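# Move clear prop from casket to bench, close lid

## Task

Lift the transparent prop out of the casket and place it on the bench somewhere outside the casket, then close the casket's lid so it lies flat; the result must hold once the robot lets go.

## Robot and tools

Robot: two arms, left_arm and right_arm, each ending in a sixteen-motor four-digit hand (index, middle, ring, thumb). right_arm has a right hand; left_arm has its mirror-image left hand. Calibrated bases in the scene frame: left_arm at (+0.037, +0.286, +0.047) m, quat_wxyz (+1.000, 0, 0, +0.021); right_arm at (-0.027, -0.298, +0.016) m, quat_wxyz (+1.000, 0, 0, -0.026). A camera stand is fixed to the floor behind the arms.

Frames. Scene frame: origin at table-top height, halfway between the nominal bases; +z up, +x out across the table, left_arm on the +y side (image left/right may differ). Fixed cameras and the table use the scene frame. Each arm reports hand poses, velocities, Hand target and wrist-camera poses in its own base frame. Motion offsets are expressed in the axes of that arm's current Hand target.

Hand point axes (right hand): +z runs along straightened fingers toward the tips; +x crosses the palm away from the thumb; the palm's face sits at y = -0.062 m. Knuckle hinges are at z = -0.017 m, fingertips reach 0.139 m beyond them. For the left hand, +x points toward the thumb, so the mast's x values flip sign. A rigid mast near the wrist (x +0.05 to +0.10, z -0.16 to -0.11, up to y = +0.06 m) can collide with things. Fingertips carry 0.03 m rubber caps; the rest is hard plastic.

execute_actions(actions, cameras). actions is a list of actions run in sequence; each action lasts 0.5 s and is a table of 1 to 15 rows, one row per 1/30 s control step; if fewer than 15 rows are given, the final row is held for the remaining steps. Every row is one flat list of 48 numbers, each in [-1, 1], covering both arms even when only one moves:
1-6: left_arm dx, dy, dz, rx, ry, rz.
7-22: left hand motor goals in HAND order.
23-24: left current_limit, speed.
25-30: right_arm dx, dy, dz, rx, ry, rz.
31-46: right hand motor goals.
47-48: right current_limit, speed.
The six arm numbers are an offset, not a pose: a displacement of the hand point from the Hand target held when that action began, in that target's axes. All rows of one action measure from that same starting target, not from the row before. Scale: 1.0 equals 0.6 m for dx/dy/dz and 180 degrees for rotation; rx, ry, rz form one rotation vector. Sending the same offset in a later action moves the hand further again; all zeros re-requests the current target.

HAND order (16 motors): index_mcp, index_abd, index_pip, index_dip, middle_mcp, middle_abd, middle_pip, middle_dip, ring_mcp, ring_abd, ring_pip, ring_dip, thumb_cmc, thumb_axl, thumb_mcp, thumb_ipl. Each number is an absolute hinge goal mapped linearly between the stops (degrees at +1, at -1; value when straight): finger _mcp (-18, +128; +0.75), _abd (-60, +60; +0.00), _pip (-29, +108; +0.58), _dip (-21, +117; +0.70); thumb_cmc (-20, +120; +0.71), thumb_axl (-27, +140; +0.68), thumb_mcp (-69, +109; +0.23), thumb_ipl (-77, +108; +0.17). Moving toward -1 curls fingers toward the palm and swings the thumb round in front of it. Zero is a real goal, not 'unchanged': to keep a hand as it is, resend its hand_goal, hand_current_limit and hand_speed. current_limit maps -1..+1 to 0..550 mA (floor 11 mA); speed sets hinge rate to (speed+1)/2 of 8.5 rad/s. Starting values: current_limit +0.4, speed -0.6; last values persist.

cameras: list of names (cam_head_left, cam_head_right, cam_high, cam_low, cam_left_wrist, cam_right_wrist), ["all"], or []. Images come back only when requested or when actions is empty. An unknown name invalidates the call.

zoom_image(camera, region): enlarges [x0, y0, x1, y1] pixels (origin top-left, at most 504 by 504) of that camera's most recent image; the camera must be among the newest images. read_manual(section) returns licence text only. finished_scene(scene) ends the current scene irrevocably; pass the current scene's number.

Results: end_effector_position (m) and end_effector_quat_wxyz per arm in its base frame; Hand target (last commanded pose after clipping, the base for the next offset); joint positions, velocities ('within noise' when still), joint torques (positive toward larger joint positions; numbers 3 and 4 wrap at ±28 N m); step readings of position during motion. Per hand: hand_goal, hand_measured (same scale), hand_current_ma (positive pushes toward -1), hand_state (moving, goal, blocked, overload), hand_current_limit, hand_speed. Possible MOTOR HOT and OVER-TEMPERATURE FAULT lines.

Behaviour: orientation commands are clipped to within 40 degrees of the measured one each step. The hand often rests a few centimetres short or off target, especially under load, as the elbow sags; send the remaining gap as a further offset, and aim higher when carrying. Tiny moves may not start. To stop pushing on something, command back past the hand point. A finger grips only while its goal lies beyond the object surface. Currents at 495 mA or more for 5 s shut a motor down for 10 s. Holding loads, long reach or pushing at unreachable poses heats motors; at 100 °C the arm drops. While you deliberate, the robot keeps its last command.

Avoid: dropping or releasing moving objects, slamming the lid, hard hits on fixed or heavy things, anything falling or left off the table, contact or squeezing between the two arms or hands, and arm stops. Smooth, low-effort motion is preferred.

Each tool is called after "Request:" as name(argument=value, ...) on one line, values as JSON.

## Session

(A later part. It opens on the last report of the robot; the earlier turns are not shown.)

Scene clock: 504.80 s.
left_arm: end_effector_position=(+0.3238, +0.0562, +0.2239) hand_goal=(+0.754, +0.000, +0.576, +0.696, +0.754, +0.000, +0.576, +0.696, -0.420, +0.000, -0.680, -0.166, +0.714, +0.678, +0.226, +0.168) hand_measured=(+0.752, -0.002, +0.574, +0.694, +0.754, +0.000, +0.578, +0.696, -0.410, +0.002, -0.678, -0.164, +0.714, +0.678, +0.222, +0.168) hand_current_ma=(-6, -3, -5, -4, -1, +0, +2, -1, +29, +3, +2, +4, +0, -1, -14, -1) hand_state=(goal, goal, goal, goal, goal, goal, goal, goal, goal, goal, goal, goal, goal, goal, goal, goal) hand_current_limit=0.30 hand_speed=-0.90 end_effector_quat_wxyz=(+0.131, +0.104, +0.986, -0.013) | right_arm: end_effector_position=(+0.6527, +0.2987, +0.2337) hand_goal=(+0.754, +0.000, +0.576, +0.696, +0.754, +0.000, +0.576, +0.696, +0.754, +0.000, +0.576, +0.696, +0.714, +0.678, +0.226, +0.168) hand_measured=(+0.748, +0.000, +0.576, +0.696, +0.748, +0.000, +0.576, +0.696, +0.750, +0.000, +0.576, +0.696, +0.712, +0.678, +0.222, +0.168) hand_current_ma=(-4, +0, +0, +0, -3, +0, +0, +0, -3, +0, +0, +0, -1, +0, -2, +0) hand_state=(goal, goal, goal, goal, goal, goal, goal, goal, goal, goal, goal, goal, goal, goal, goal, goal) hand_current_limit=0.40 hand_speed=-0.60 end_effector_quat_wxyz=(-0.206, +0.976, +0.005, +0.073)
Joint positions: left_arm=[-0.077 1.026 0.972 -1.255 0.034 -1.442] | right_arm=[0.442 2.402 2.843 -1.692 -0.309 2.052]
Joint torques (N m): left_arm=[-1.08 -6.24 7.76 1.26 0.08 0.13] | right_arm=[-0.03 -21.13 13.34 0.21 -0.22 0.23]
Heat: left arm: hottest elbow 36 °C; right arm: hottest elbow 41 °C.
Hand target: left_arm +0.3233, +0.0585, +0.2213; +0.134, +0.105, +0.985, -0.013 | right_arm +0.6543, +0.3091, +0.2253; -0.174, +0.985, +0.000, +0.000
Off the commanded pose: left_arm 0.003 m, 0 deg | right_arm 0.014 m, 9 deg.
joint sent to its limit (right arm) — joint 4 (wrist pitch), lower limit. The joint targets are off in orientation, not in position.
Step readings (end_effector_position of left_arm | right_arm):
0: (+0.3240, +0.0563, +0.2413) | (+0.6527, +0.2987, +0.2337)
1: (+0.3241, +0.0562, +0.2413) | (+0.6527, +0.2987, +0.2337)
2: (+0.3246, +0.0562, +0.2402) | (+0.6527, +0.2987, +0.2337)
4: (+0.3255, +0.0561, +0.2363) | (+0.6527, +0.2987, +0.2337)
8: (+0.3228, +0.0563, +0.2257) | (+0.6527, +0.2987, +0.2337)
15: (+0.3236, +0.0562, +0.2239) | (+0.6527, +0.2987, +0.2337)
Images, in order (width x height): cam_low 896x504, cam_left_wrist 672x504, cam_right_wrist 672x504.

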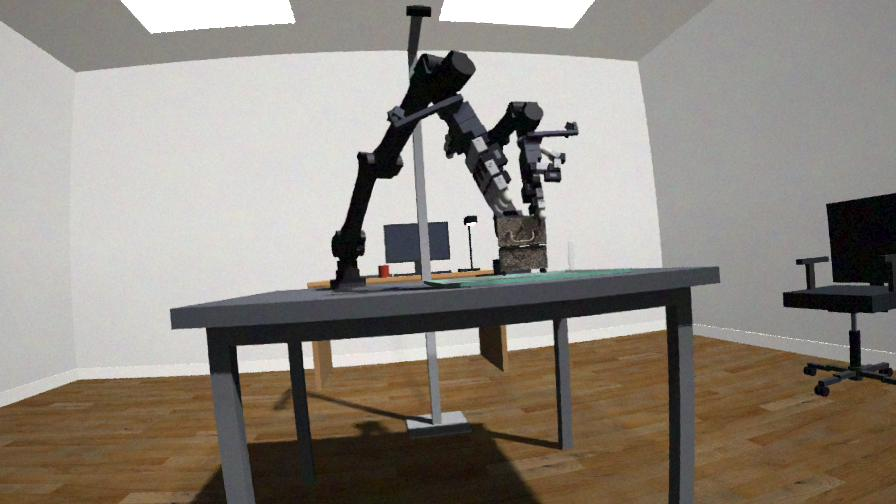

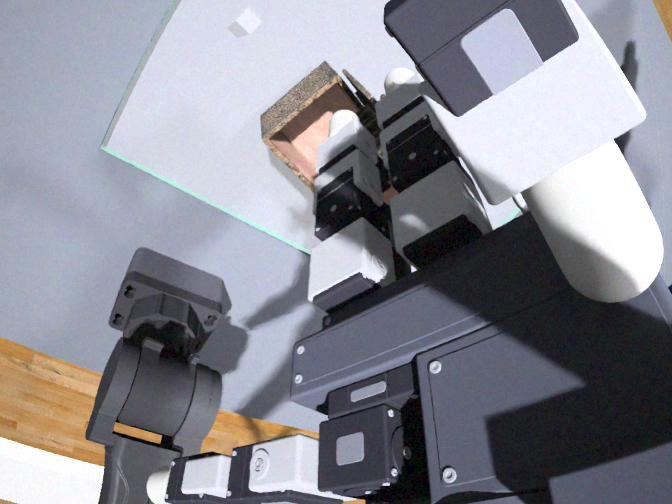

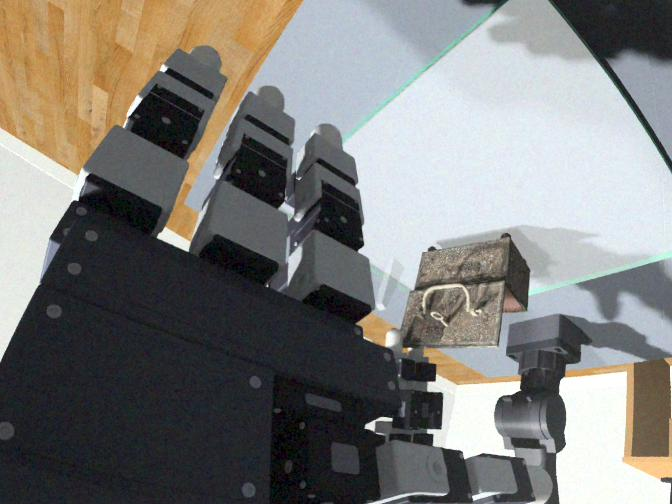

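Request:
execute_actions(actions=[[[0.008,0,-0.0005,0,0,0,0.754,0.0,0.576,0.696,0.754,0.0,0.576,0.696,-0.42,0,-0.68,-0.166,0.714,0.678,0.226,0.168,0.5,-0.9,0,0,0,0,0,0,0.754,0,0.576,0.696,0.754,0,0.576,0.696,0.754,0,0.576,0.696,0.714,0.678,0.226,0.168,0.4,-0.6],[0.016,0,-0.001,0,0,0,0.754,0.0,0.576,0.696,0.754,0.0,0.576,0.696,-0.42,0,-0.68,-0.166,0.714,0.678,0.226,0.168,0.5,-0.9,0,0,0,0,0,0,0.754,0,0.576,0.696,0.754,0,0.576,0.696,0.754,0,0.576,0.696,0.714,0.678,0.226,0.168,0.4,-0.6],[0.024,0,-0.0015,0,0,0,0.754,0.0,0.576,0.696,0.754,0.0,0.576,0.696,-0.42,0,-0.68,-0.166,0.714,0.678,0.226,0.168,0.5,-0.9,0,0,0,0,0,0,0.754,0,0.576,0.696,0.754,0,0.576,0.696,0.754,0,0.576,0.696,0.714,0.678,0.226,0.168,0.4,-0.6]],[[0.008,0,-0.0005,0,0,0,0.754,0.0,0.576,0.696,0.754,0.0,0.576,0.696,-0.42,0,-0.68,-0.166,0.714,0.678,0.226,0.168,0.5,-0.9,0,0,0,0,0,0,0.754,0,0.576,0.696,0.754,0,0.576,0.696,0.754,0,0.576,0.696,0.714,0.678,0.226,0.168,0.4,-0.6],[0.016,0,-0.001,0,0,0,0.754,0.0,0.576,0.696,0.754,0.0,0.576,0.696,-0.42,0,-0.68,-0.166,0.714,0.678,0.226,0.168,0.5,-0.9,0,0,0,0,0,0,0.754,0,0.576,0.696,0.754,0,0.576,0.696,0.754,0,0.576,0.696,0.714,0.678,0.226,0.168,0.4,-0.6],[0.024,0,-0.0015,0,0,0,0.754,0.0,0.576,0.696,0.754,0.0,0.576,0.696,-0.42,0,-0.68,-0.166,0.714,0.678,0.226,0.168,0.5,-0.9,0,0,0,0,0,0,0.754,0,0.576,0.696,0.754,0,0.576,0.696,0.754,0,0.576,0.696,0.714,0.678,0.226,0.168,0.4,-0.6]]], cameras=["cam_left_wrist","cam_right_wrist","cam_low"])

Request:
zoom_image(camera="cam_left_wrist", region=[230, 30, 430, 180])

Request:
zoom_image(camera="cam_right_wrist", region=[385, 210, 545, 370])

Request:
zoom_image(camera="cam_low", region=[480, 180, 600, 300])

Scene clock: 509.07 s.
left_arm: end_effector_position=(+0.3017, +0.0616, +0.2186) hand_goal=(+0.754, +0.000, +0.576, +0.696, +0.754, +0.000, +0.576, +0.696, -0.420, +0.000, -0.680, -0.166, +0.714, +0.678, +0.226, +0.168) hand_measured=(+0.752, -0.002, +0.574, +0.694, +0.754, -0.002, +0.578, +0.696, -0.410, +0.002, -0.678, -0.164, +0.714, +0.678, +0.222, +0.168) hand_current_ma=(-6, -3, -5, -4, -1, -3, +2, -1, +29, +3, +2, +4, +0, -1, -14, -1) hand_state=(goal, goal, goal, goal, goal, goal, goal, goal, goal, goal, goal, goal, goal, goal, goal, goal) hand_current_limit=0.50 hand_speed=-0.90 end_effector_quat_wxyz=(+0.138, +0.104, +0.985, -0.013) | right_arm: end_effector_position=(+0.6527, +0.2987, +0.2337) hand_goal=(+0.754, +0.000, +0.576, +0.696, +0.754, +0.000, +0.576, +0.696, +0.754, +0.000, +0.576, +0.696, +0.714, +0.678, +0.226, +0.168) hand_measured=(+0.748, +0.000, +0.576, +0.696, +0.748, +0.000, +0.576, +0.696, +0.750, +0.000, +0.576, +0.696, +0.712, +0.678, +0.222, +0.168) hand_current_ma=(-4, +0, +0, +0, -3, +0, +0, +0, -3, +0, +0, +0, -1, +0, -2, +0) hand_state=(goal, goal, goal, goal, goal, goal, goal, goal, goal, goal, goal, goal, goal, goal, goal, goal) hand_current_limit=0.40 hand_speed=-0.60 end_effector_quat_wxyz=(-0.206, +0.976, +0.005, +0.073)
Joint positions: left_arm=[-0.062 0.952 0.911 -1.254 0.038 -1.428] | right_arm=[0.442 2.402 2.843 -1.692 -0.309 2.052]
Joint torques (N m): left_arm=[-0.56 -5.42 7.66 0.47 0.12 0.14] | right_arm=[-0.21 -21.13 13.37 0.18 -0.22 0.22]
Heat: left arm: hottest elbow 36 °C; right arm: hottest elbow 41 °C.
Hand target: left_arm +0.2958, +0.0645, +0.2154; +0.134, +0.105, +0.985, -0.013 | right_arm +0.6543, +0.3091, +0.2253; -0.174, +0.985, +0.000, +0.000
Off the commanded pose: left_arm 0.007 m, 1 deg | right_arm 0.014 m, 9 deg.
joint sent to its limit (right arm) — joint 4 (wrist pitch), lower limit. The joint targets are off in orientation, not in position.
Step readings (end_effector_position of left_arm | right_arm):
0: (+0.3238, +0.0562, +0.2239) | (+0.6527, +0.2987, +0.2337)
1: (+0.3238, +0.0562, +0.2239) | (+0.6527, +0.2987, +0.2337)
2: (+0.3238, +0.0563, +0.2239) | (+0.6527, +0.2987, +0.2337)
4: (+0.3226, +0.0565, +0.2226) | (+0.6527, +0.2987, +0.2337)
8: (+0.3157, +0.0578, +0.2190) | (+0.6527, +0.2987, +0.2337)
15: (+0.3132, +0.0587, +0.2208) | (+0.6527, +0.2987, +0.2337)
16: (+0.3132, +0.0587, +0.2208) | (+0.6527, +0.2987, +0.2337)
17: (+0.3130, +0.0587, +0.2206) | (+0.6527, +0.2987, +0.2337)
19: (+0.3113, +0.0590, +0.2194) | (+0.6527, +0.2987, +0.2337)
23: (+0.3040, +0.0609, +0.2170) | (+0.6527, +0.2987, +0.2337)
30: (+0.3016, +0.0617, +0.2186) | (+0.6527, +0.2987, +0.2337)
Images, in order (width x height): cam_low 896x504, cam_left_wrist 672x504, cam_right_wrist 672x504.

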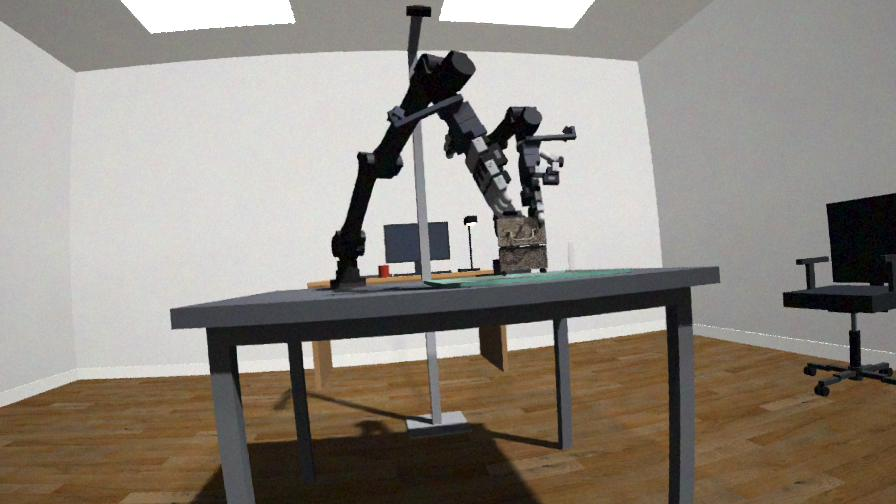

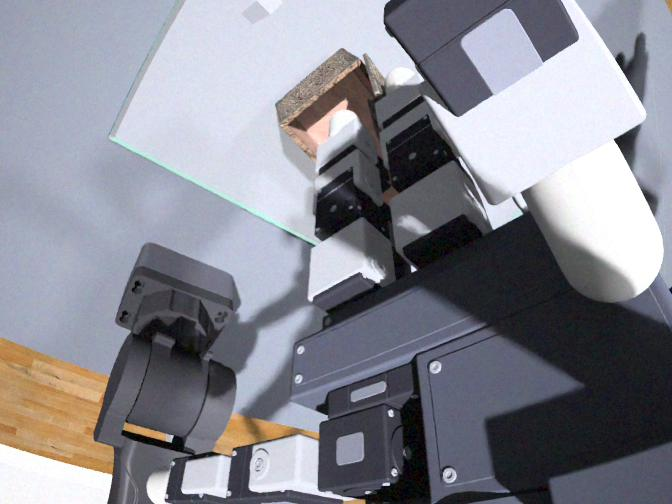

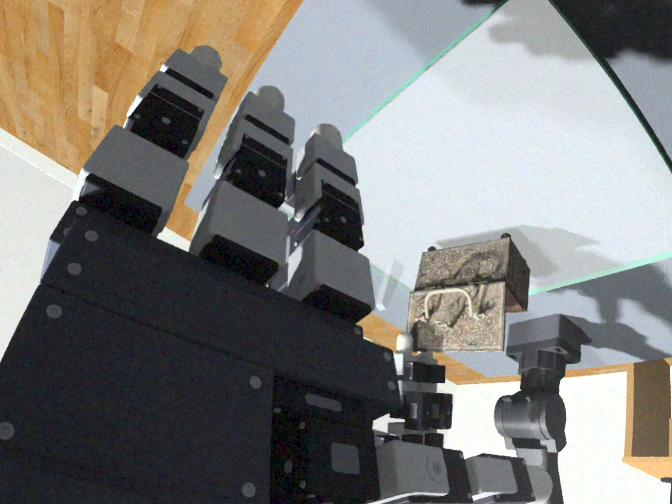

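Scaled by 2.520 from the camera's 672x504 image, which has a finer 960x720 frame.

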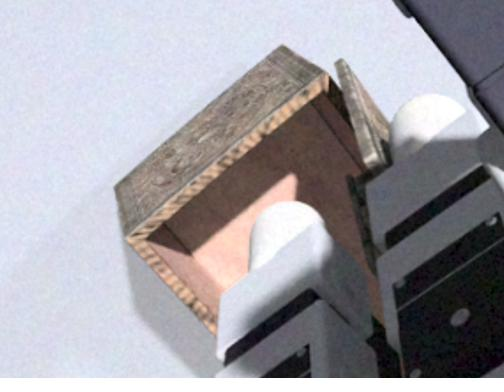

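Scaled by 3.150 from the camera's 672x504 image, which has a finer 960x720 frame.

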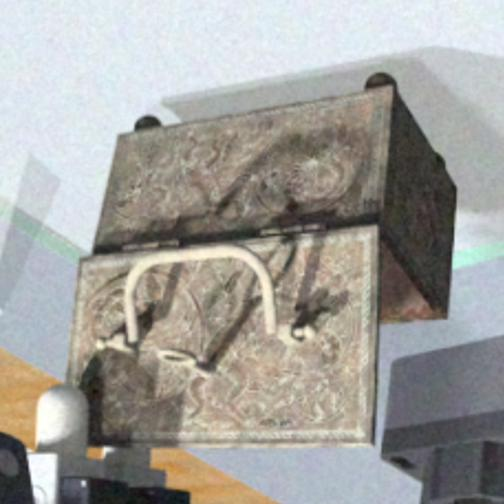

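Scaled by 4.200.

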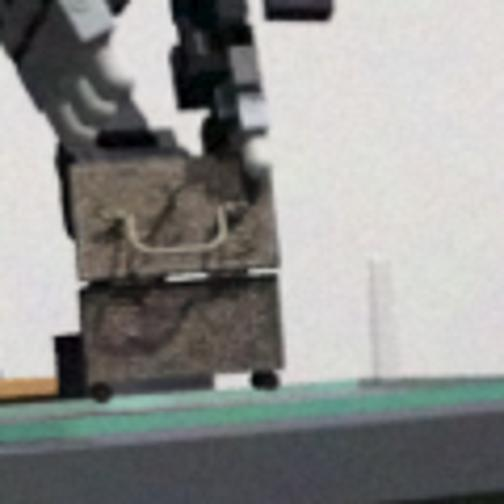

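Request:
execute_actions(actions=[[[0.007,0,-0.0005,0,0,0,0.754,0.0,0.576,0.696,0.754,0.0,0.576,0.696,-0.42,0,-0.68,-0.166,0.714,0.678,0.226,0.168,0.5,-0.9,0,0,0,0,0,0,0.754,0,0.576,0.696,0.754,0,0.576,0.696,0.754,0,0.576,0.696,0.714,0.678,0.226,0.168,0.4,-0.6],[0.014,0,-0.001,0,0,0,0.754,0.0,0.576,0.696,0.754,0.0,0.576,0.696,-0.42,0,-0.68,-0.166,0.714,0.678,0.226,0.168,0.5,-0.9,0,0,0,0,0,0,0.754,0,0.576,0.696,0.754,0,0.576,0.696,0.754,0,0.576,0.696,0.714,0.678,0.226,0.168,0.4,-0.6],[0.021,0,-0.0015,0,0,0,0.754,0.0,0.576,0.696,0.754,0.0,0.576,0.696,-0.42,0,-0.68,-0.166,0.714,0.678,0.226,0.168,0.5,-0.9,0,0,0,0,0,0,0.754,0,0.576,0.696,0.754,0,0.576,0.696,0.754,0,0.576,0.696,0.714,0.678,0.226,0.168,0.4,-0.6]],[[0.007,0,-0.0005,0,0,0,0.754,0.0,0.576,0.696,0.754,0.0,0.576,0.696,-0.42,0,-0.68,-0.166,0.714,0.678,0.226,0.168,0.5,-0.9,0,0,0,0,0,0,0.754,0,0.576,0.696,0.754,0,0.576,0.696,0.754,0,0.576,0.696,0.714,0.678,0.226,0.168,0.4,-0.6],[0.014,0,-0.001,0,0,0,0.754,0.0,0.576,0.696,0.754,0.0,0.576,0.696,-0.42,0,-0.68,-0.166,0.714,0.678,0.226,0.168,0.5,-0.9,0,0,0,0,0,0,0.754,0,0.576,0.696,0.754,0,0.576,0.696,0.754,0,0.576,0.696,0.714,0.678,0.226,0.168,0.4,-0.6],[0.021,0,-0.0015,0,0,0,0.754,0.0,0.576,0.696,0.754,0.0,0.576,0.696,-0.42,0,-0.68,-0.166,0.714,0.678,0.226,0.168,0.5,-0.9,0,0,0,0,0,0,0.754,0,0.576,0.696,0.754,0,0.576,0.696,0.754,0,0.576,0.696,0.714,0.678,0.226,0.168,0.4,-0.6]]], cameras=["cam_left_wrist","cam_right_wrist"])

Request:
zoom_image(camera="cam_left_wrist", region=[230, 30, 430, 180])

Request:
zoom_image(camera="cam_right_wrist", region=[385, 210, 545, 370])

Scene clock: 511.73 s.
left_arm: end_effector_position=(+0.2762, +0.0675, +0.2124) hand_goal=(+0.754, +0.000, +0.576, +0.696, +0.754, +0.000, +0.576, +0.696, -0.420, +0.000, -0.680, -0.166, +0.714, +0.678, +0.226, +0.168) hand_measured=(+0.752, +0.008, +0.574, +0.694, +0.754, -0.002, +0.578, +0.696, -0.410, +0.002, -0.678, -0.164, +0.714, +0.678, +0.222, +0.168) hand_current_ma=(-6, +15, -5, -4, -1, -3, +2, -1, +29, +3, +2, +4, +0, -1, -14, -1) hand_state=(goal, goal, goal, goal, goal, goal, goal, goal, goal, goal, goal, goal, goal, goal, goal, goal) hand_current_limit=0.50 hand_speed=-0.90 end_effector_quat_wxyz=(+0.135, +0.104, +0.985, -0.013) | right_arm: end_effector_position=(+0.6527, +0.2987, +0.2337) hand_goal=(+0.754, +0.000, +0.576, +0.696, +0.754, +0.000, +0.576, +0.696, +0.754, +0.000, +0.576, +0.696, +0.714, +0.678, +0.226, +0.168) hand_measured=(+0.748, +0.000, +0.576, +0.696, +0.748, +0.000, +0.576, +0.696, +0.750, +0.000, +0.576, +0.696, +0.712, +0.678, +0.222, +0.168) hand_current_ma=(-4, +0, +0, +0, -3, +0, +0, +0, -3, +0, +0, +0, -1, +0, -2, +0) hand_state=(goal, goal, goal, goal, goal, goal, goal, goal, goal, goal, goal, goal, goal, goal, goal, goal) hand_current_limit=0.40 hand_speed=-0.60 end_effector_quat_wxyz=(-0.206, +0.976, +0.005, +0.073)
Joint positions: left_arm=[-0.045 0.88 0.857 -1.279 0.042 -1.411] | right_arm=[0.442 2.402 2.843 -1.692 -0.309 2.052]
Joint torques (N m): left_arm=[-0.79 -4.66 7.87 0.64 0.14 0.11] | right_arm=[-0.26 -21.19 13.37 0.23 -0.22 0.23]
Heat: left arm: hottest elbow 36 °C; right arm: hottest elbow 41 °C.
Hand target: left_arm +0.2715, +0.0697, +0.2105; +0.134, +0.105, +0.985, -0.013 | right_arm +0.6543, +0.3091, +0.2253; -0.174, +0.985, +0.000, +0.000
Off the commanded pose: left_arm 0.005 m, 0 deg | right_arm 0.014 m, 9 deg.
joint sent to its limit (right arm) — joint 4 (wrist pitch), lower limit. The joint targets are off in orientation, not in position.
Step readings (end_effector_position of left_arm | right_arm):
0: (+0.3017, +0.0616, +0.2186) | (+0.6527, +0.2987, +0.2337)
1: (+0.3017, +0.0616, +0.2186) | (+0.6527, +0.2987, +0.2337)
2: (+0.3016, +0.0617, +0.2185) | (+0.6527, +0.2987, +0.2337)
4: (+0.3002, +0.0620, +0.2174) | (+0.6527, +0.2987, +0.2337)
8: (+0.2926, +0.0636, +0.2148) | (+0.6527, +0.2987, +0.2337)
15: (+0.2893, +0.0644, +0.2160) | (+0.6527, +0.2987, +0.2337)
16: (+0.2890, +0.0646, +0.2158) | (+0.6527, +0.2987, +0.2337)
17: (+0.2887, +0.0646, +0.2156) | (+0.6527, +0.2987, +0.2337)
19: (+0.2870, +0.0650, +0.2144) | (+0.6527, +0.2987, +0.2337)
23: (+0.2793, +0.0667, +0.2114) | (+0.6527, +0.2987, +0.2337)
30: (+0.2761, +0.0676, +0.2124) | (+0.6527, +0.2987, +0.2337)
Images, in order (width x height): cam_left_wrist 672x504, cam_right_wrist 672x504.

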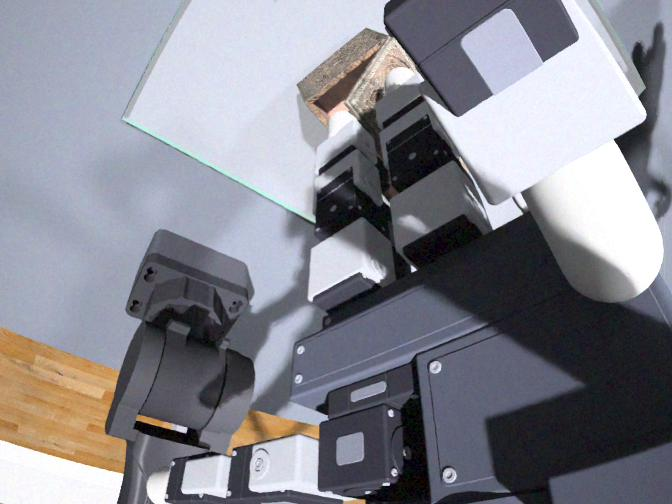

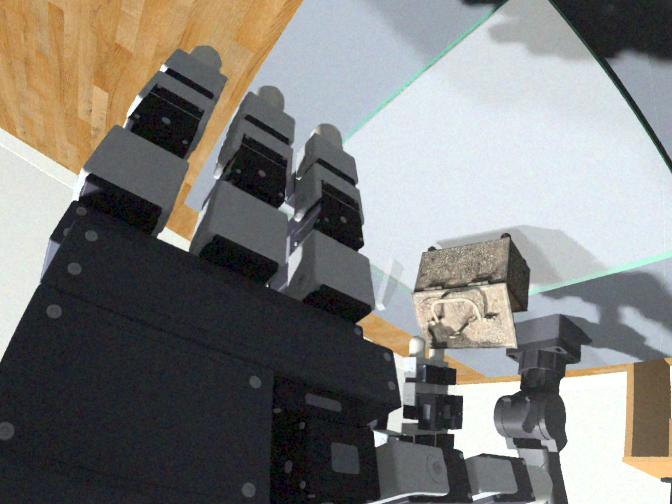

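Scaled by 2.520 from the camera's 672x504 image, which has a finer 960x720 frame.

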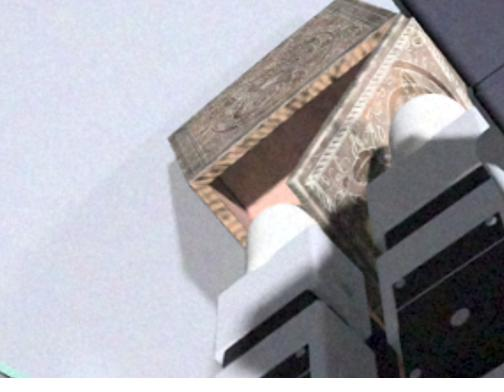

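Scaled by 3.150 from the camera's 672x504 image, which has a finer 960x720 frame.

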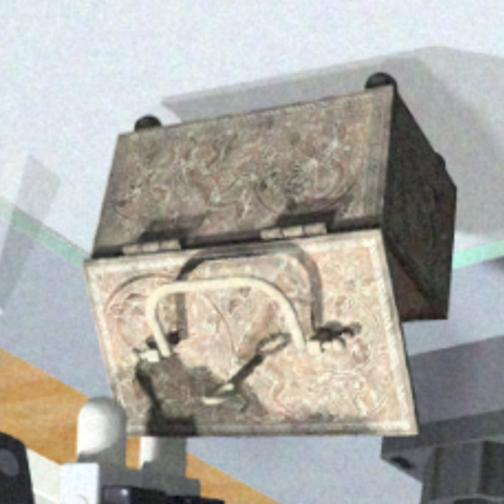

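Request:
execute_actions(actions=[[[0.006,0,0.003,0,0,0,0.754,0.0,0.576,0.696,0.754,0.0,0.576,0.696,-0.42,0,-0.68,-0.166,0.714,0.678,0.226,0.168,0.5,-0.9,0,0,0,0,0,0,0.754,0,0.576,0.696,0.754,0,0.576,0.696,0.754,0,0.576,0.696,0.714,0.678,0.226,0.168,0.4,-0.6],[0.012,0,0.006,0,0,0,0.754,0.0,0.576,0.696,0.754,0.0,0.576,0.696,-0.42,0,-0.68,-0.166,0.714,0.678,0.226,0.168,0.5,-0.9,0,0,0,0,0,0,0.754,0,0.576,0.696,0.754,0,0.576,0.696,0.754,0,0.576,0.696,0.714,0.678,0.226,0.168,0.4,-0.6],[0.018,0,0.0088,0,0,0,0.754,0.0,0.576,0.696,0.754,0.0,0.576,0.696,-0.42,0,-0.68,-0.166,0.714,0.678,0.226,0.168,0.5,-0.9,0,0,0,0,0,0,0.754,0,0.576,0.696,0.754,0,0.576,0.696,0.754,0,0.576,0.696,0.714,0.678,0.226,0.168,0.4,-0.6]],[[0.006,0,0.003,0,0,0,0.754,0.0,0.576,0.696,0.754,0.0,0.576,0.696,-0.42,0,-0.68,-0.166,0.714,0.678,0.226,0.168,0.5,-0.9,0,0,0,0,0,0,0.754,0,0.576,0.696,0.754,0,0.576,0.696,0.754,0,0.576,0.696,0.714,0.678,0.226,0.168,0.4,-0.6],[0.012,0,0.006,0,0,0,0.754,0.0,0.576,0.696,0.754,0.0,0.576,0.696,-0.42,0,-0.68,-0.166,0.714,0.678,0.226,0.168,0.5,-0.9,0,0,0,0,0,0,0.754,0,0.576,0.696,0.754,0,0.576,0.696,0.754,0,0.576,0.696,0.714,0.678,0.226,0.168,0.4,-0.6],[0.018,0,0.0088,0,0,0,0.754,0.0,0.576,0.696,0.754,0.0,0.576,0.696,-0.42,0,-0.68,-0.166,0.714,0.678,0.226,0.168,0.5,-0.9,0,0,0,0,0,0,0.754,0,0.576,0.696,0.754,0,0.576,0.696,0.754,0,0.576,0.696,0.714,0.678,0.226,0.168,0.4,-0.6]]], cameras=["cam_left_wrist","cam_right_wrist"])

Request:
zoom_image(camera="cam_left_wrist", region=[250, 30, 450, 180])

Request:
zoom_image(camera="cam_right_wrist", region=[385, 210, 545, 370])

Scene clock: 515.47 s.
left_arm: end_effector_position=(+0.2560, +0.0714, +0.1971) hand_goal=(+0.754, +0.000, +0.576, +0.696, +0.754, +0.000, +0.576, +0.696, -0.420, +0.000, -0.680, -0.166, +0.714, +0.678, +0.226, +0.168) hand_measured=(+0.752, +0.006, +0.574, +0.694, +0.754, -0.002, +0.578, +0.696, -0.410, +0.002, -0.678, -0.164, +0.714, +0.678, +0.222, +0.168) hand_current_ma=(-6, +12, -5, -4, -1, -3, +2, -1, +29, +3, +2, +4, +0, -1, -14, -1) hand_state=(goal, goal, goal, goal, goal, goal, goal, goal, goal, goal, goal, goal, goal, goal, goal, goal) hand_current_limit=0.50 hand_speed=-0.90 end_effector_quat_wxyz=(+0.130, +0.104, +0.986, -0.014) | right_arm: end_effector_position=(+0.6527, +0.2987, +0.2337) hand_goal=(+0.754, +0.000, +0.576, +0.696, +0.754, +0.000, +0.576, +0.696, +0.754, +0.000, +0.576, +0.696, +0.714, +0.678, +0.226, +0.168) hand_measured=(+0.748, +0.000, +0.576, +0.696, +0.748, +0.000, +0.576, +0.696, +0.750, +0.000, +0.576, +0.696, +0.712, +0.678, +0.222, +0.168) hand_current_ma=(-4, +0, +0, +0, -3, +0, +0, +0, -3, +0, +0, +0, -1, +0, -2, +0) hand_state=(goal, goal, goal, goal, goal, goal, goal, goal, goal, goal, goal, goal, goal, goal, goal, goal) hand_current_limit=0.40 hand_speed=-0.60 end_effector_quat_wxyz=(-0.206, +0.976, +0.005, +0.073)
Joint positions: left_arm=[-0.03 0.826 0.792 -1.279 0.047 -1.396] | right_arm=[0.442 2.402 2.843 -1.692 -0.309 2.052]
Joint torques (N m): left_arm=[-0.73 -3.55 7.65 1.07 0.14 0.13] | right_arm=[-0.15 -21.07 13.37 0.2 -0.22 0.22]
Heat: left arm: hottest elbow 36 °C; right arm: hottest elbow 41 °C.
Hand target: left_arm +0.2540, +0.0735, +0.1946; +0.134, +0.105, +0.985, -0.013 | right_arm +0.6543, +0.3091, +0.2253; -0.174, +0.985, +0.000, +0.000
Off the commanded pose: left_arm 0.004 m, 0 deg | right_arm 0.014 m, 9 deg.
joint sent to its limit (right arm) — joint 4 (wrist pitch), lower limit. The joint targets are off in orientation, not in position.
Step readings (end_effector_position of left_arm | right_arm):
0: (+0.2762, +0.0675, +0.2124) | (+0.6527, +0.2987, +0.2337)
1: (+0.2762, +0.0675, +0.2124) | (+0.6527, +0.2987, +0.2337)
2: (+0.2761, +0.0675, +0.2123) | (+0.6527, +0.2987, +0.2337)
4: (+0.2745, +0.0678, +0.2107) | (+0.6527, +0.2987, +0.2337)
8: (+0.2676, +0.0692, +0.2047) | (+0.6527, +0.2987, +0.2337)
15: (+0.2654, +0.0697, +0.2033) | (+0.6527, +0.2987, +0.2337)
16: (+0.2655, +0.0697, +0.2033) | (+0.6527, +0.2987, +0.2337)
17: (+0.2654, +0.0698, +0.2032) | (+0.6527, +0.2987, +0.2337)
19: (+0.2637, +0.0701, +0.2017) | (+0.6527, +0.2987, +0.2337)
23: (+0.2576, +0.0709, +0.1974) | (+0.6527, +0.2987, +0.2337)
30: (+0.2559, +0.0714, +0.1971) | (+0.6527, +0.2987, +0.2337)
Images, in order (width x height): cam_left_wrist 672x504, cam_right_wrist 672x504.

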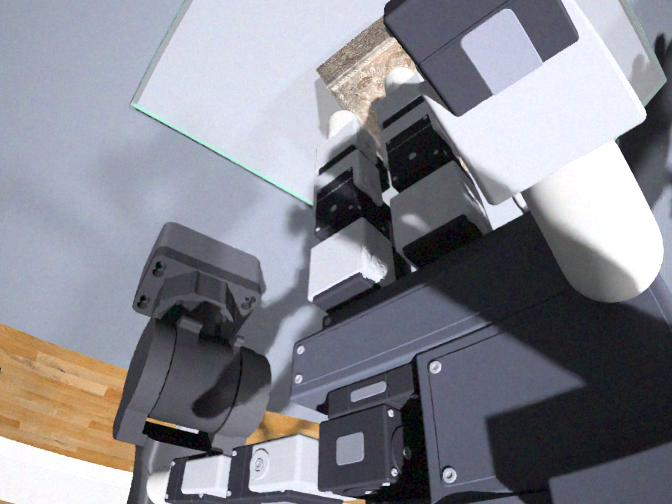

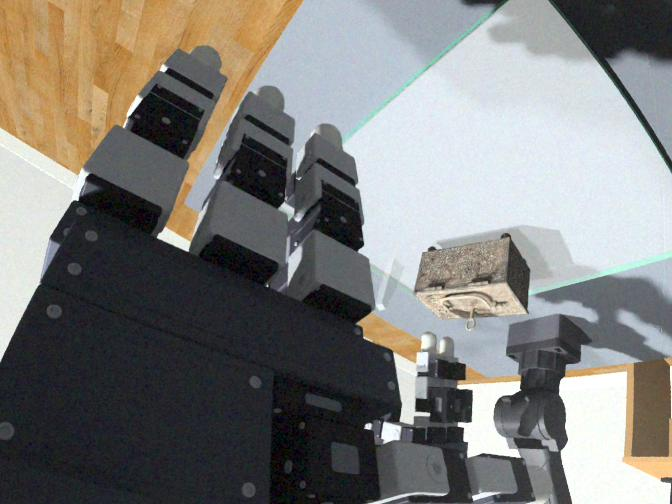

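Scaled by 2.520 from the camera's 672x504 image, which has a finer 960x720 frame.

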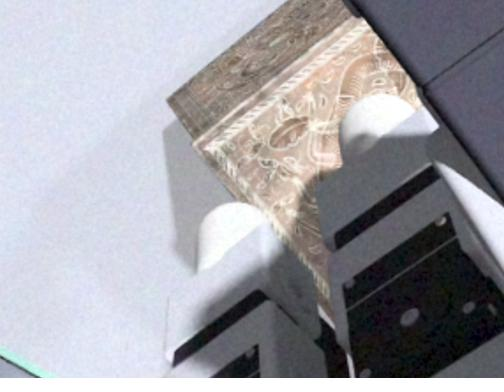

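Scaled by 3.150 from the camera's 672x504 image, which has a finer 960x720 frame.

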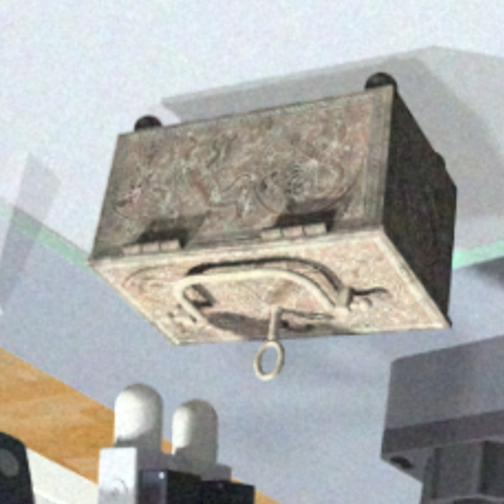

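Request:
execute_actions(actions=[[[-0.0133,0,-0.048,0,0,0,0.754,0.0,0.576,0.696,0.754,0.0,0.576,0.696,-0.42,0,-0.68,-0.166,0.714,0.678,0.226,0.168,0.5,-0.9,0,0,0,0,0,0,0.754,0,0.576,0.696,0.754,0,0.576,0.696,0.754,0,0.576,0.696,0.714,0.678,0.226,0.168,0.4,-0.6]],[[-0.0133,0,-0.048,0,0,0,0.754,0.0,0.576,0.696,0.754,0.0,0.576,0.696,-0.42,0,-0.68,-0.166,0.714,0.678,0.226,0.168,0.5,-0.9,0,0,0,0,0,0,0.754,0,0.576,0.696,0.754,0,0.576,0.696,0.754,0,0.576,0.696,0.714,0.678,0.226,0.168,0.4,-0.6]]], cameras=["all"])

Request:
zoom_image(camera="cam_left_wrist", region=[250, 10, 450, 160])

Request:
zoom_image(camera="cam_right_wrist", region=[405, 220, 545, 340])

Request:
zoom_image(camera="cam_low", region=[480, 200, 600, 290])

Request:
zoom_image(camera="cam_high", region=[480, 140, 620, 240])

Scene clock: 518.03 s.
left_arm: end_effector_position=(+0.2444, +0.0719, +0.2305) hand_goal=(+0.754, +0.000, +0.576, +0.696, +0.754, +0.000, +0.576, +0.696, -0.420, +0.000, -0.680, -0.166, +0.714, +0.678, +0.226, +0.168) hand_measured=(+0.752, +0.004, +0.574, +0.694, +0.754, -0.002, +0.578, +0.696, -0.410, +0.002, -0.678, -0.164, +0.714, +0.678, +0.222, +0.168) hand_current_ma=(-6, +9, -5, -4, -1, -3, +2, -1, +29, +3, +2, +4, +0, -1, -14, -1) hand_state=(goal, goal, goal, goal, goal, goal, goal, goal, goal, goal, goal, goal, goal, goal, goal, goal) hand_current_limit=0.50 hand_speed=-0.90 end_effector_quat_wxyz=(+0.109, +0.104, +0.988, -0.015) | right_arm: end_effector_position=(+0.6527, +0.2987, +0.2337) hand_goal=(+0.754, +0.000, +0.576, +0.696, +0.754, +0.000, +0.576, +0.696, +0.754, +0.000, +0.576, +0.696, +0.714, +0.678, +0.226, +0.168) hand_measured=(+0.748, +0.000, +0.576, +0.696, +0.748, +0.000, +0.576, +0.696, +0.750, +0.000, +0.576, +0.696, +0.712, +0.678, +0.222, +0.168) hand_current_ma=(-4, +0, +0, +0, -3, +0, +0, +0, -3, +0, +0, +0, -1, +0, -2, +0) hand_state=(goal, goal, goal, goal, goal, goal, goal, goal, goal, goal, goal, goal, goal, goal, goal, goal) hand_current_limit=0.40 hand_speed=-0.60 end_effector_quat_wxyz=(-0.206, +0.976, +0.005, +0.073)
Joint positions: left_arm=[-0.029 0.824 0.885 -1.416 0.047 -1.396] | right_arm=[0.442 2.402 2.843 -1.692 -0.309 2.052]
Joint torques (N m): left_arm=[-0.91 -3.14 12.88 0.59 0.12 0.12] | right_arm=[-0.15 -21.07 13.41 0.21 -0.23 0.23]
Heat: left arm: hottest elbow 36 °C; right arm: hottest elbow 41 °C.
Hand target: left_arm +0.2539, +0.0734, +0.2542; +0.133, +0.105, +0.985, -0.013 | right_arm +0.6543, +0.3091, +0.2253; -0.174, +0.985, +0.000, +0.000
Off the commanded pose: left_arm 0.026 m, 3 deg | right_arm 0.014 m, 9 deg.
joint sent to its limit (right arm) — joint 4 (wrist pitch), lower limit. The joint targets are off in orientation, not in position.
Step readings (end_effector_position of left_arm | right_arm):
0: (+0.2560, +0.0715, +0.1971) | (+0.6527, +0.2987, +0.2337)
1: (+0.2560, +0.0715, +0.1971) | (+0.6527, +0.2987, +0.2337)
2: (+0.2555, +0.0715, +0.1970) | (+0.6527, +0.2987, +0.2337)
4: (+0.2515, +0.0716, +0.1961) | (+0.6527, +0.2987, +0.2337)
8: (+0.2441, +0.0718, +0.1947) | (+0.6527, +0.2987, +0.2337)
15: (+0.2417, +0.0719, +0.1959) | (+0.6527, +0.2987, +0.2337)
16: (+0.2419, +0.0719, +0.1968) | (+0.6527, +0.2987, +0.2337)
17: (+0.2413, +0.0719, +0.1983) | (+0.6527, +0.2987, +0.2337)
19: (+0.2401, +0.0720, +0.2050) | (+0.6527, +0.2987, +0.2337)
23: (+0.2442, +0.0719, +0.2230) | (+0.6527, +0.2987, +0.2337)
30: (+0.2451, +0.0719, +0.2307) | (+0.6527, +0.2987, +0.2337)

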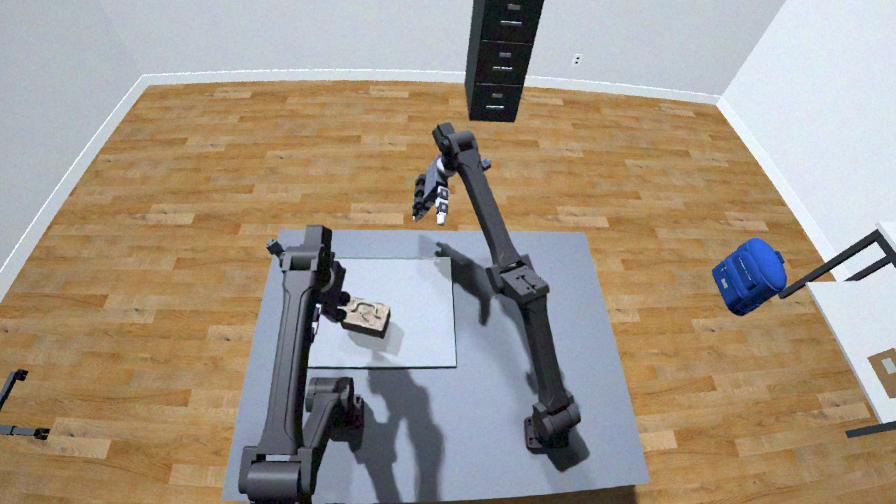

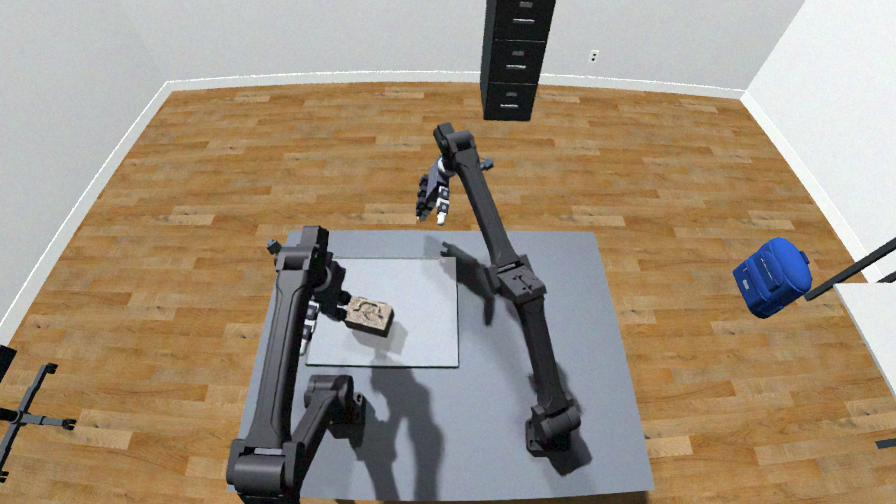

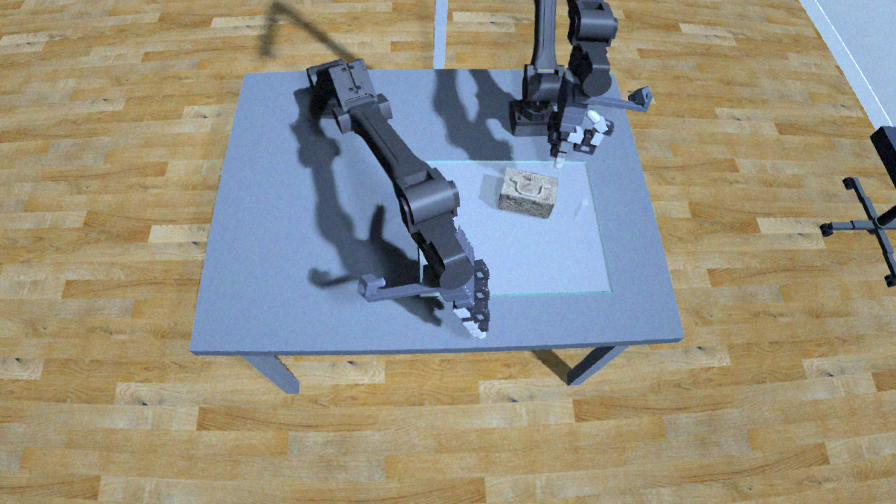

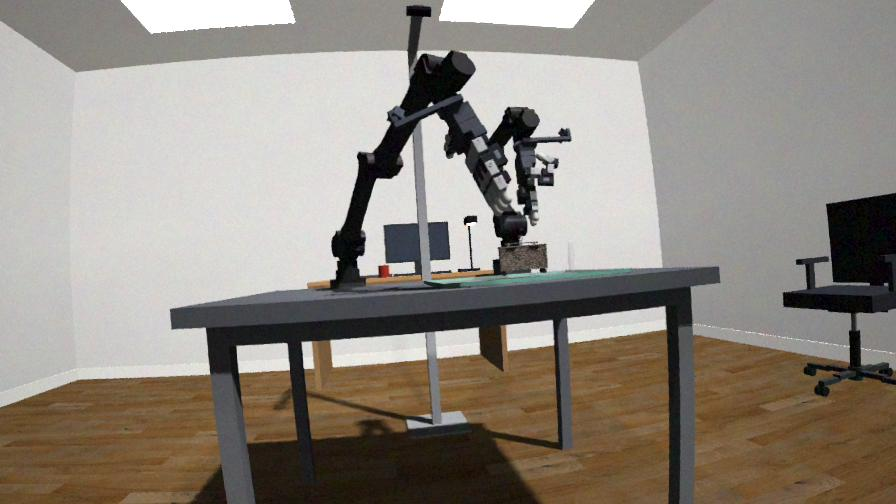

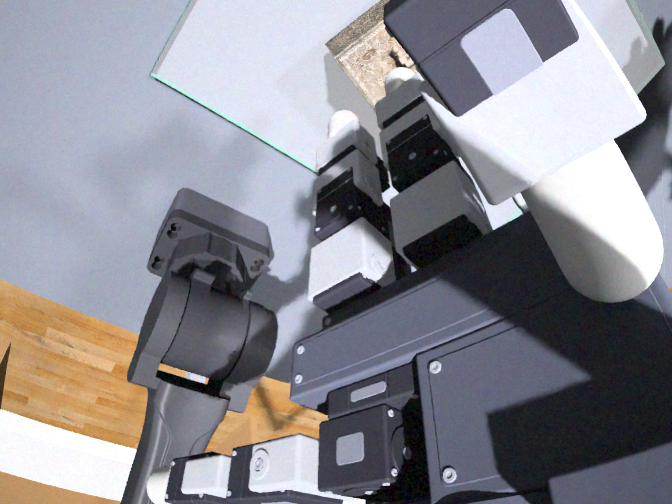

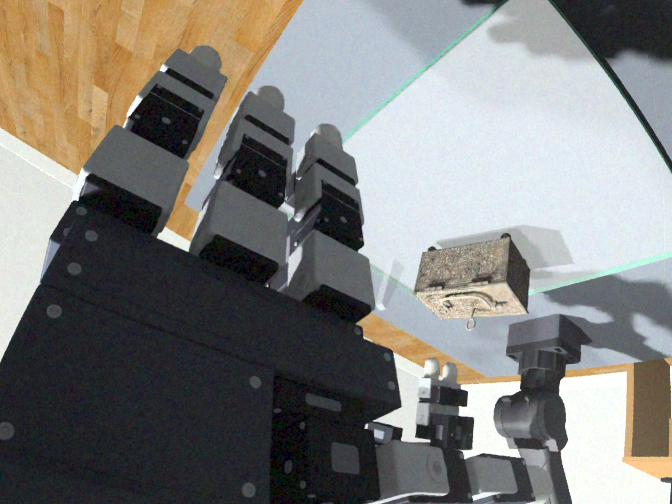

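Scaled by 2.520 from the camera's 672x504 image, which has a finer 960x720 frame.

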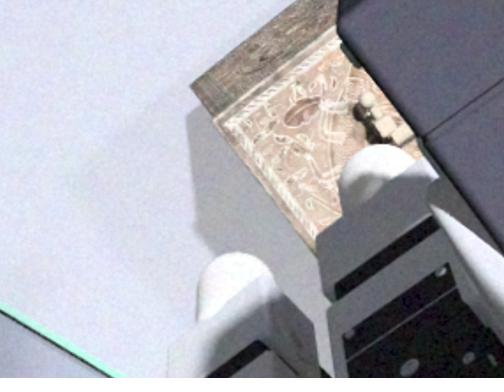

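Scaled by 3.600 from the camera's 672x504 image, which has a finer 960x720 frame.

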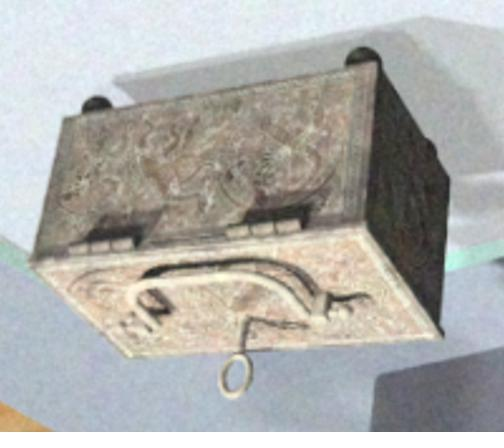

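Scaled by 4.200.

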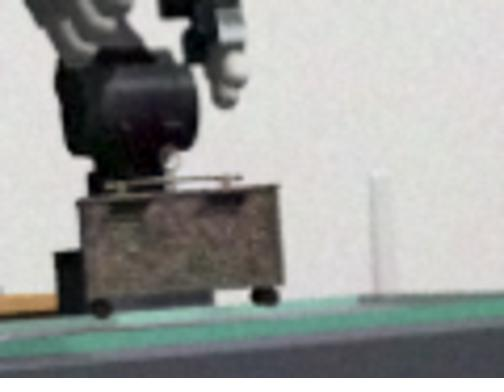

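Scaled by 3.600.

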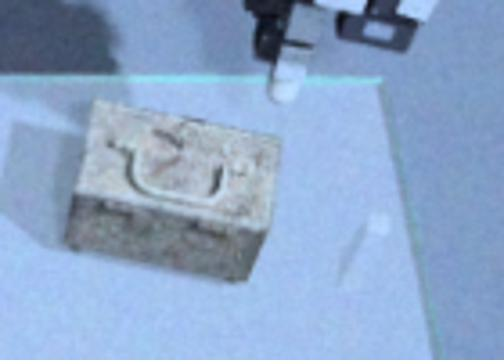

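Request:
execute_actions(actions=[[[0.025,-0.014,0.03,0,0,0,0.754,0.15,0.576,0.696,0.754,0.0,0.576,0.696,-0.42,0,-0.68,-0.166,0.714,0.678,0.226,0.168,0.5,-0.9,0,0,0,0,0,0,0.754,0,0.576,0.696,0.754,0,0.576,0.696,0.754,0,0.576,0.696,0.714,0.678,0.226,0.168,0.4,-0.6],[0.051,-0.0285,0.0621,0,0,0,0.754,0.15,0.576,0.696,0.754,0.0,0.576,0.696,-0.42,0,-0.68,-0.166,0.714,0.678,0.226,0.168,0.5,-0.9,0,0,0,0,0,0,0.754,0,0.576,0.696,0.754,0,0.576,0.696,0.754,0,0.576,0.696,0.714,0.678,0.226,0.168,0.4,-0.6]]], cameras=["cam_left_wrist","cam_right_wrist"])

Request:
zoom_image(camera="cam_left_wrist", region=[250, 10, 450, 160])

Request:
zoom_image(camera="cam_right_wrist", region=[405, 220, 545, 340])

Scene clock: 520.87 s.
left_arm: end_effector_position=(+0.2328, +0.0627, +0.2134) hand_goal=(+0.754, +0.150, +0.576, +0.696, +0.754, +0.000, +0.576, +0.696, -0.420, +0.000, -0.680, -0.166, +0.714, +0.678, +0.226, +0.168) hand_measured=(+0.752, +0.148, +0.574, +0.694, +0.754, -0.002, +0.578, +0.696, -0.410, +0.002, -0.678, -0.164, +0.714, +0.678, +0.222, +0.168) hand_current_ma=(-6, -5, -5, -4, -1, -3, +2, -1, +29, +3, +2, +4, +0, -1, -14, -1) hand_state=(goal, goal, goal, goal, goal, goal, goal, goal, goal, goal, goal, goal, goal, goal, goal, goal) hand_current_limit=0.50 hand_speed=-0.90 end_effector_quat_wxyz=(+0.130, +0.107, +0.986, -0.014) | right_arm: end_effector_position=(+0.6527, +0.2987, +0.2337) hand_goal=(+0.754, +0.000, +0.576, +0.696, +0.754, +0.000, +0.576, +0.696, +0.754, +0.000, +0.576, +0.696, +0.714, +0.678, +0.226, +0.168) hand_measured=(+0.748, +0.000, +0.576, +0.696, +0.748, +0.000, +0.576, +0.696, +0.750, +0.000, +0.576, +0.696, +0.712, +0.678, +0.222, +0.168) hand_current_ma=(-4, +0, +0, +0, -3, +0, +0, +0, -3, +0, +0, +0, -1, +0, -2, +0) hand_state=(goal, goal, goal, goal, goal, goal, goal, goal, goal, goal, goal, goal, goal, goal, goal, goal) hand_current_limit=0.40 hand_speed=-0.60 end_effector_quat_wxyz=(-0.206, +0.976, +0.005, +0.073)
Joint positions: left_arm=[-0.079 0.754 0.804 -1.361 0.034 -1.438] | right_arm=[0.442 2.402 2.843 -1.692 -0.309 2.052]
Joint torques (N m): left_arm=[-2.14 -2.67 7.73 1.21 -0.05 -0.1] | right_arm=[-0.15 -21.07 13.37 0.18 -0.22 0.23]
Heat: left arm: hottest elbow 36 °C; right arm: hottest elbow 41 °C.
Hand target: left_arm +0.2312, +0.0609, +0.2101; +0.133, +0.106, +0.985, -0.013 | right_arm +0.6543, +0.3091, +0.2253; -0.174, +0.985, +0.000, +0.000
Off the commanded pose: left_arm 0.004 m, 0 deg | right_arm 0.014 m, 9 deg.
joint sent to its limit (right arm) — joint 4 (wrist pitch), lower limit. The joint targets are off in orientation, not in position.
Step readings (end_effector_position of left_arm | right_arm):
0: (+0.2444, +0.0719, +0.2305) | (+0.6527, +0.2987, +0.2337)
1: (+0.2444, +0.0719, +0.2305) | (+0.6527, +0.2987, +0.2337)
2: (+0.2444, +0.0719, +0.2307) | (+0.6527, +0.2987, +0.2337)
4: (+0.2453, +0.0708, +0.2304) | (+0.6527, +0.2987, +0.2337)
8: (+0.2381, +0.0659, +0.2206) | (+0.6527, +0.2987, +0.2337)
15: (+0.2328, +0.0626, +0.2133) | (+0.6527, +0.2987, +0.2337)
Images, in order (width x height): cam_left_wrist 672x504, cam_right_wrist 672x504.

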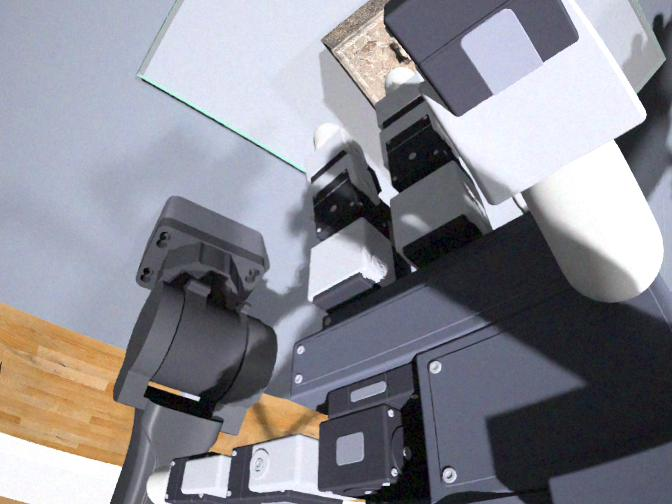

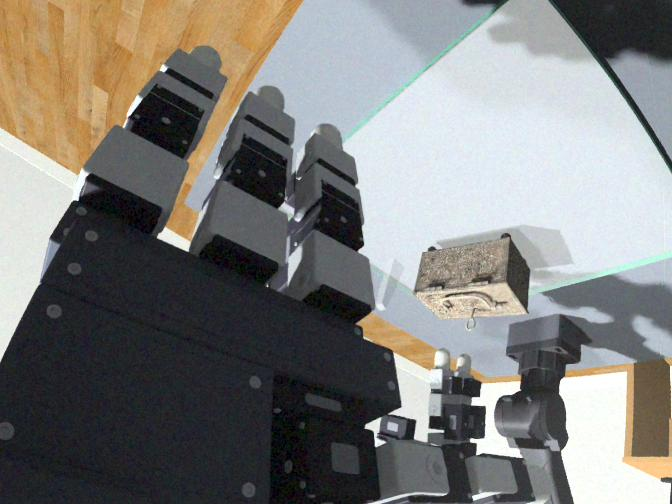

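Scaled by 2.520 from the camera's 672x504 image, which has a finer 960x720 frame.

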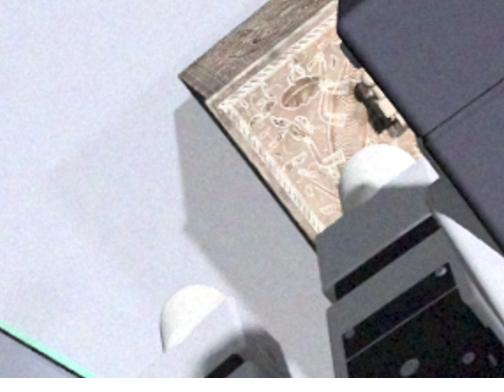

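Scaled by 3.600 from the camera's 672x504 image, which has a finer 960x720 frame.

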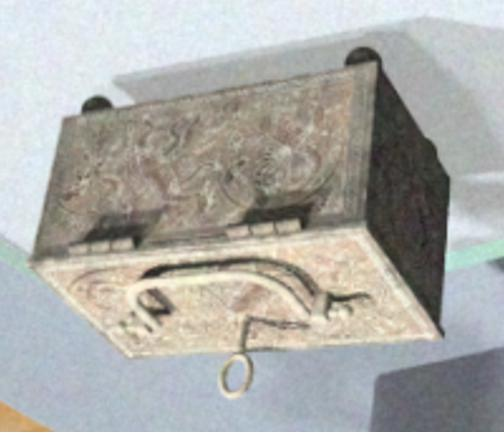

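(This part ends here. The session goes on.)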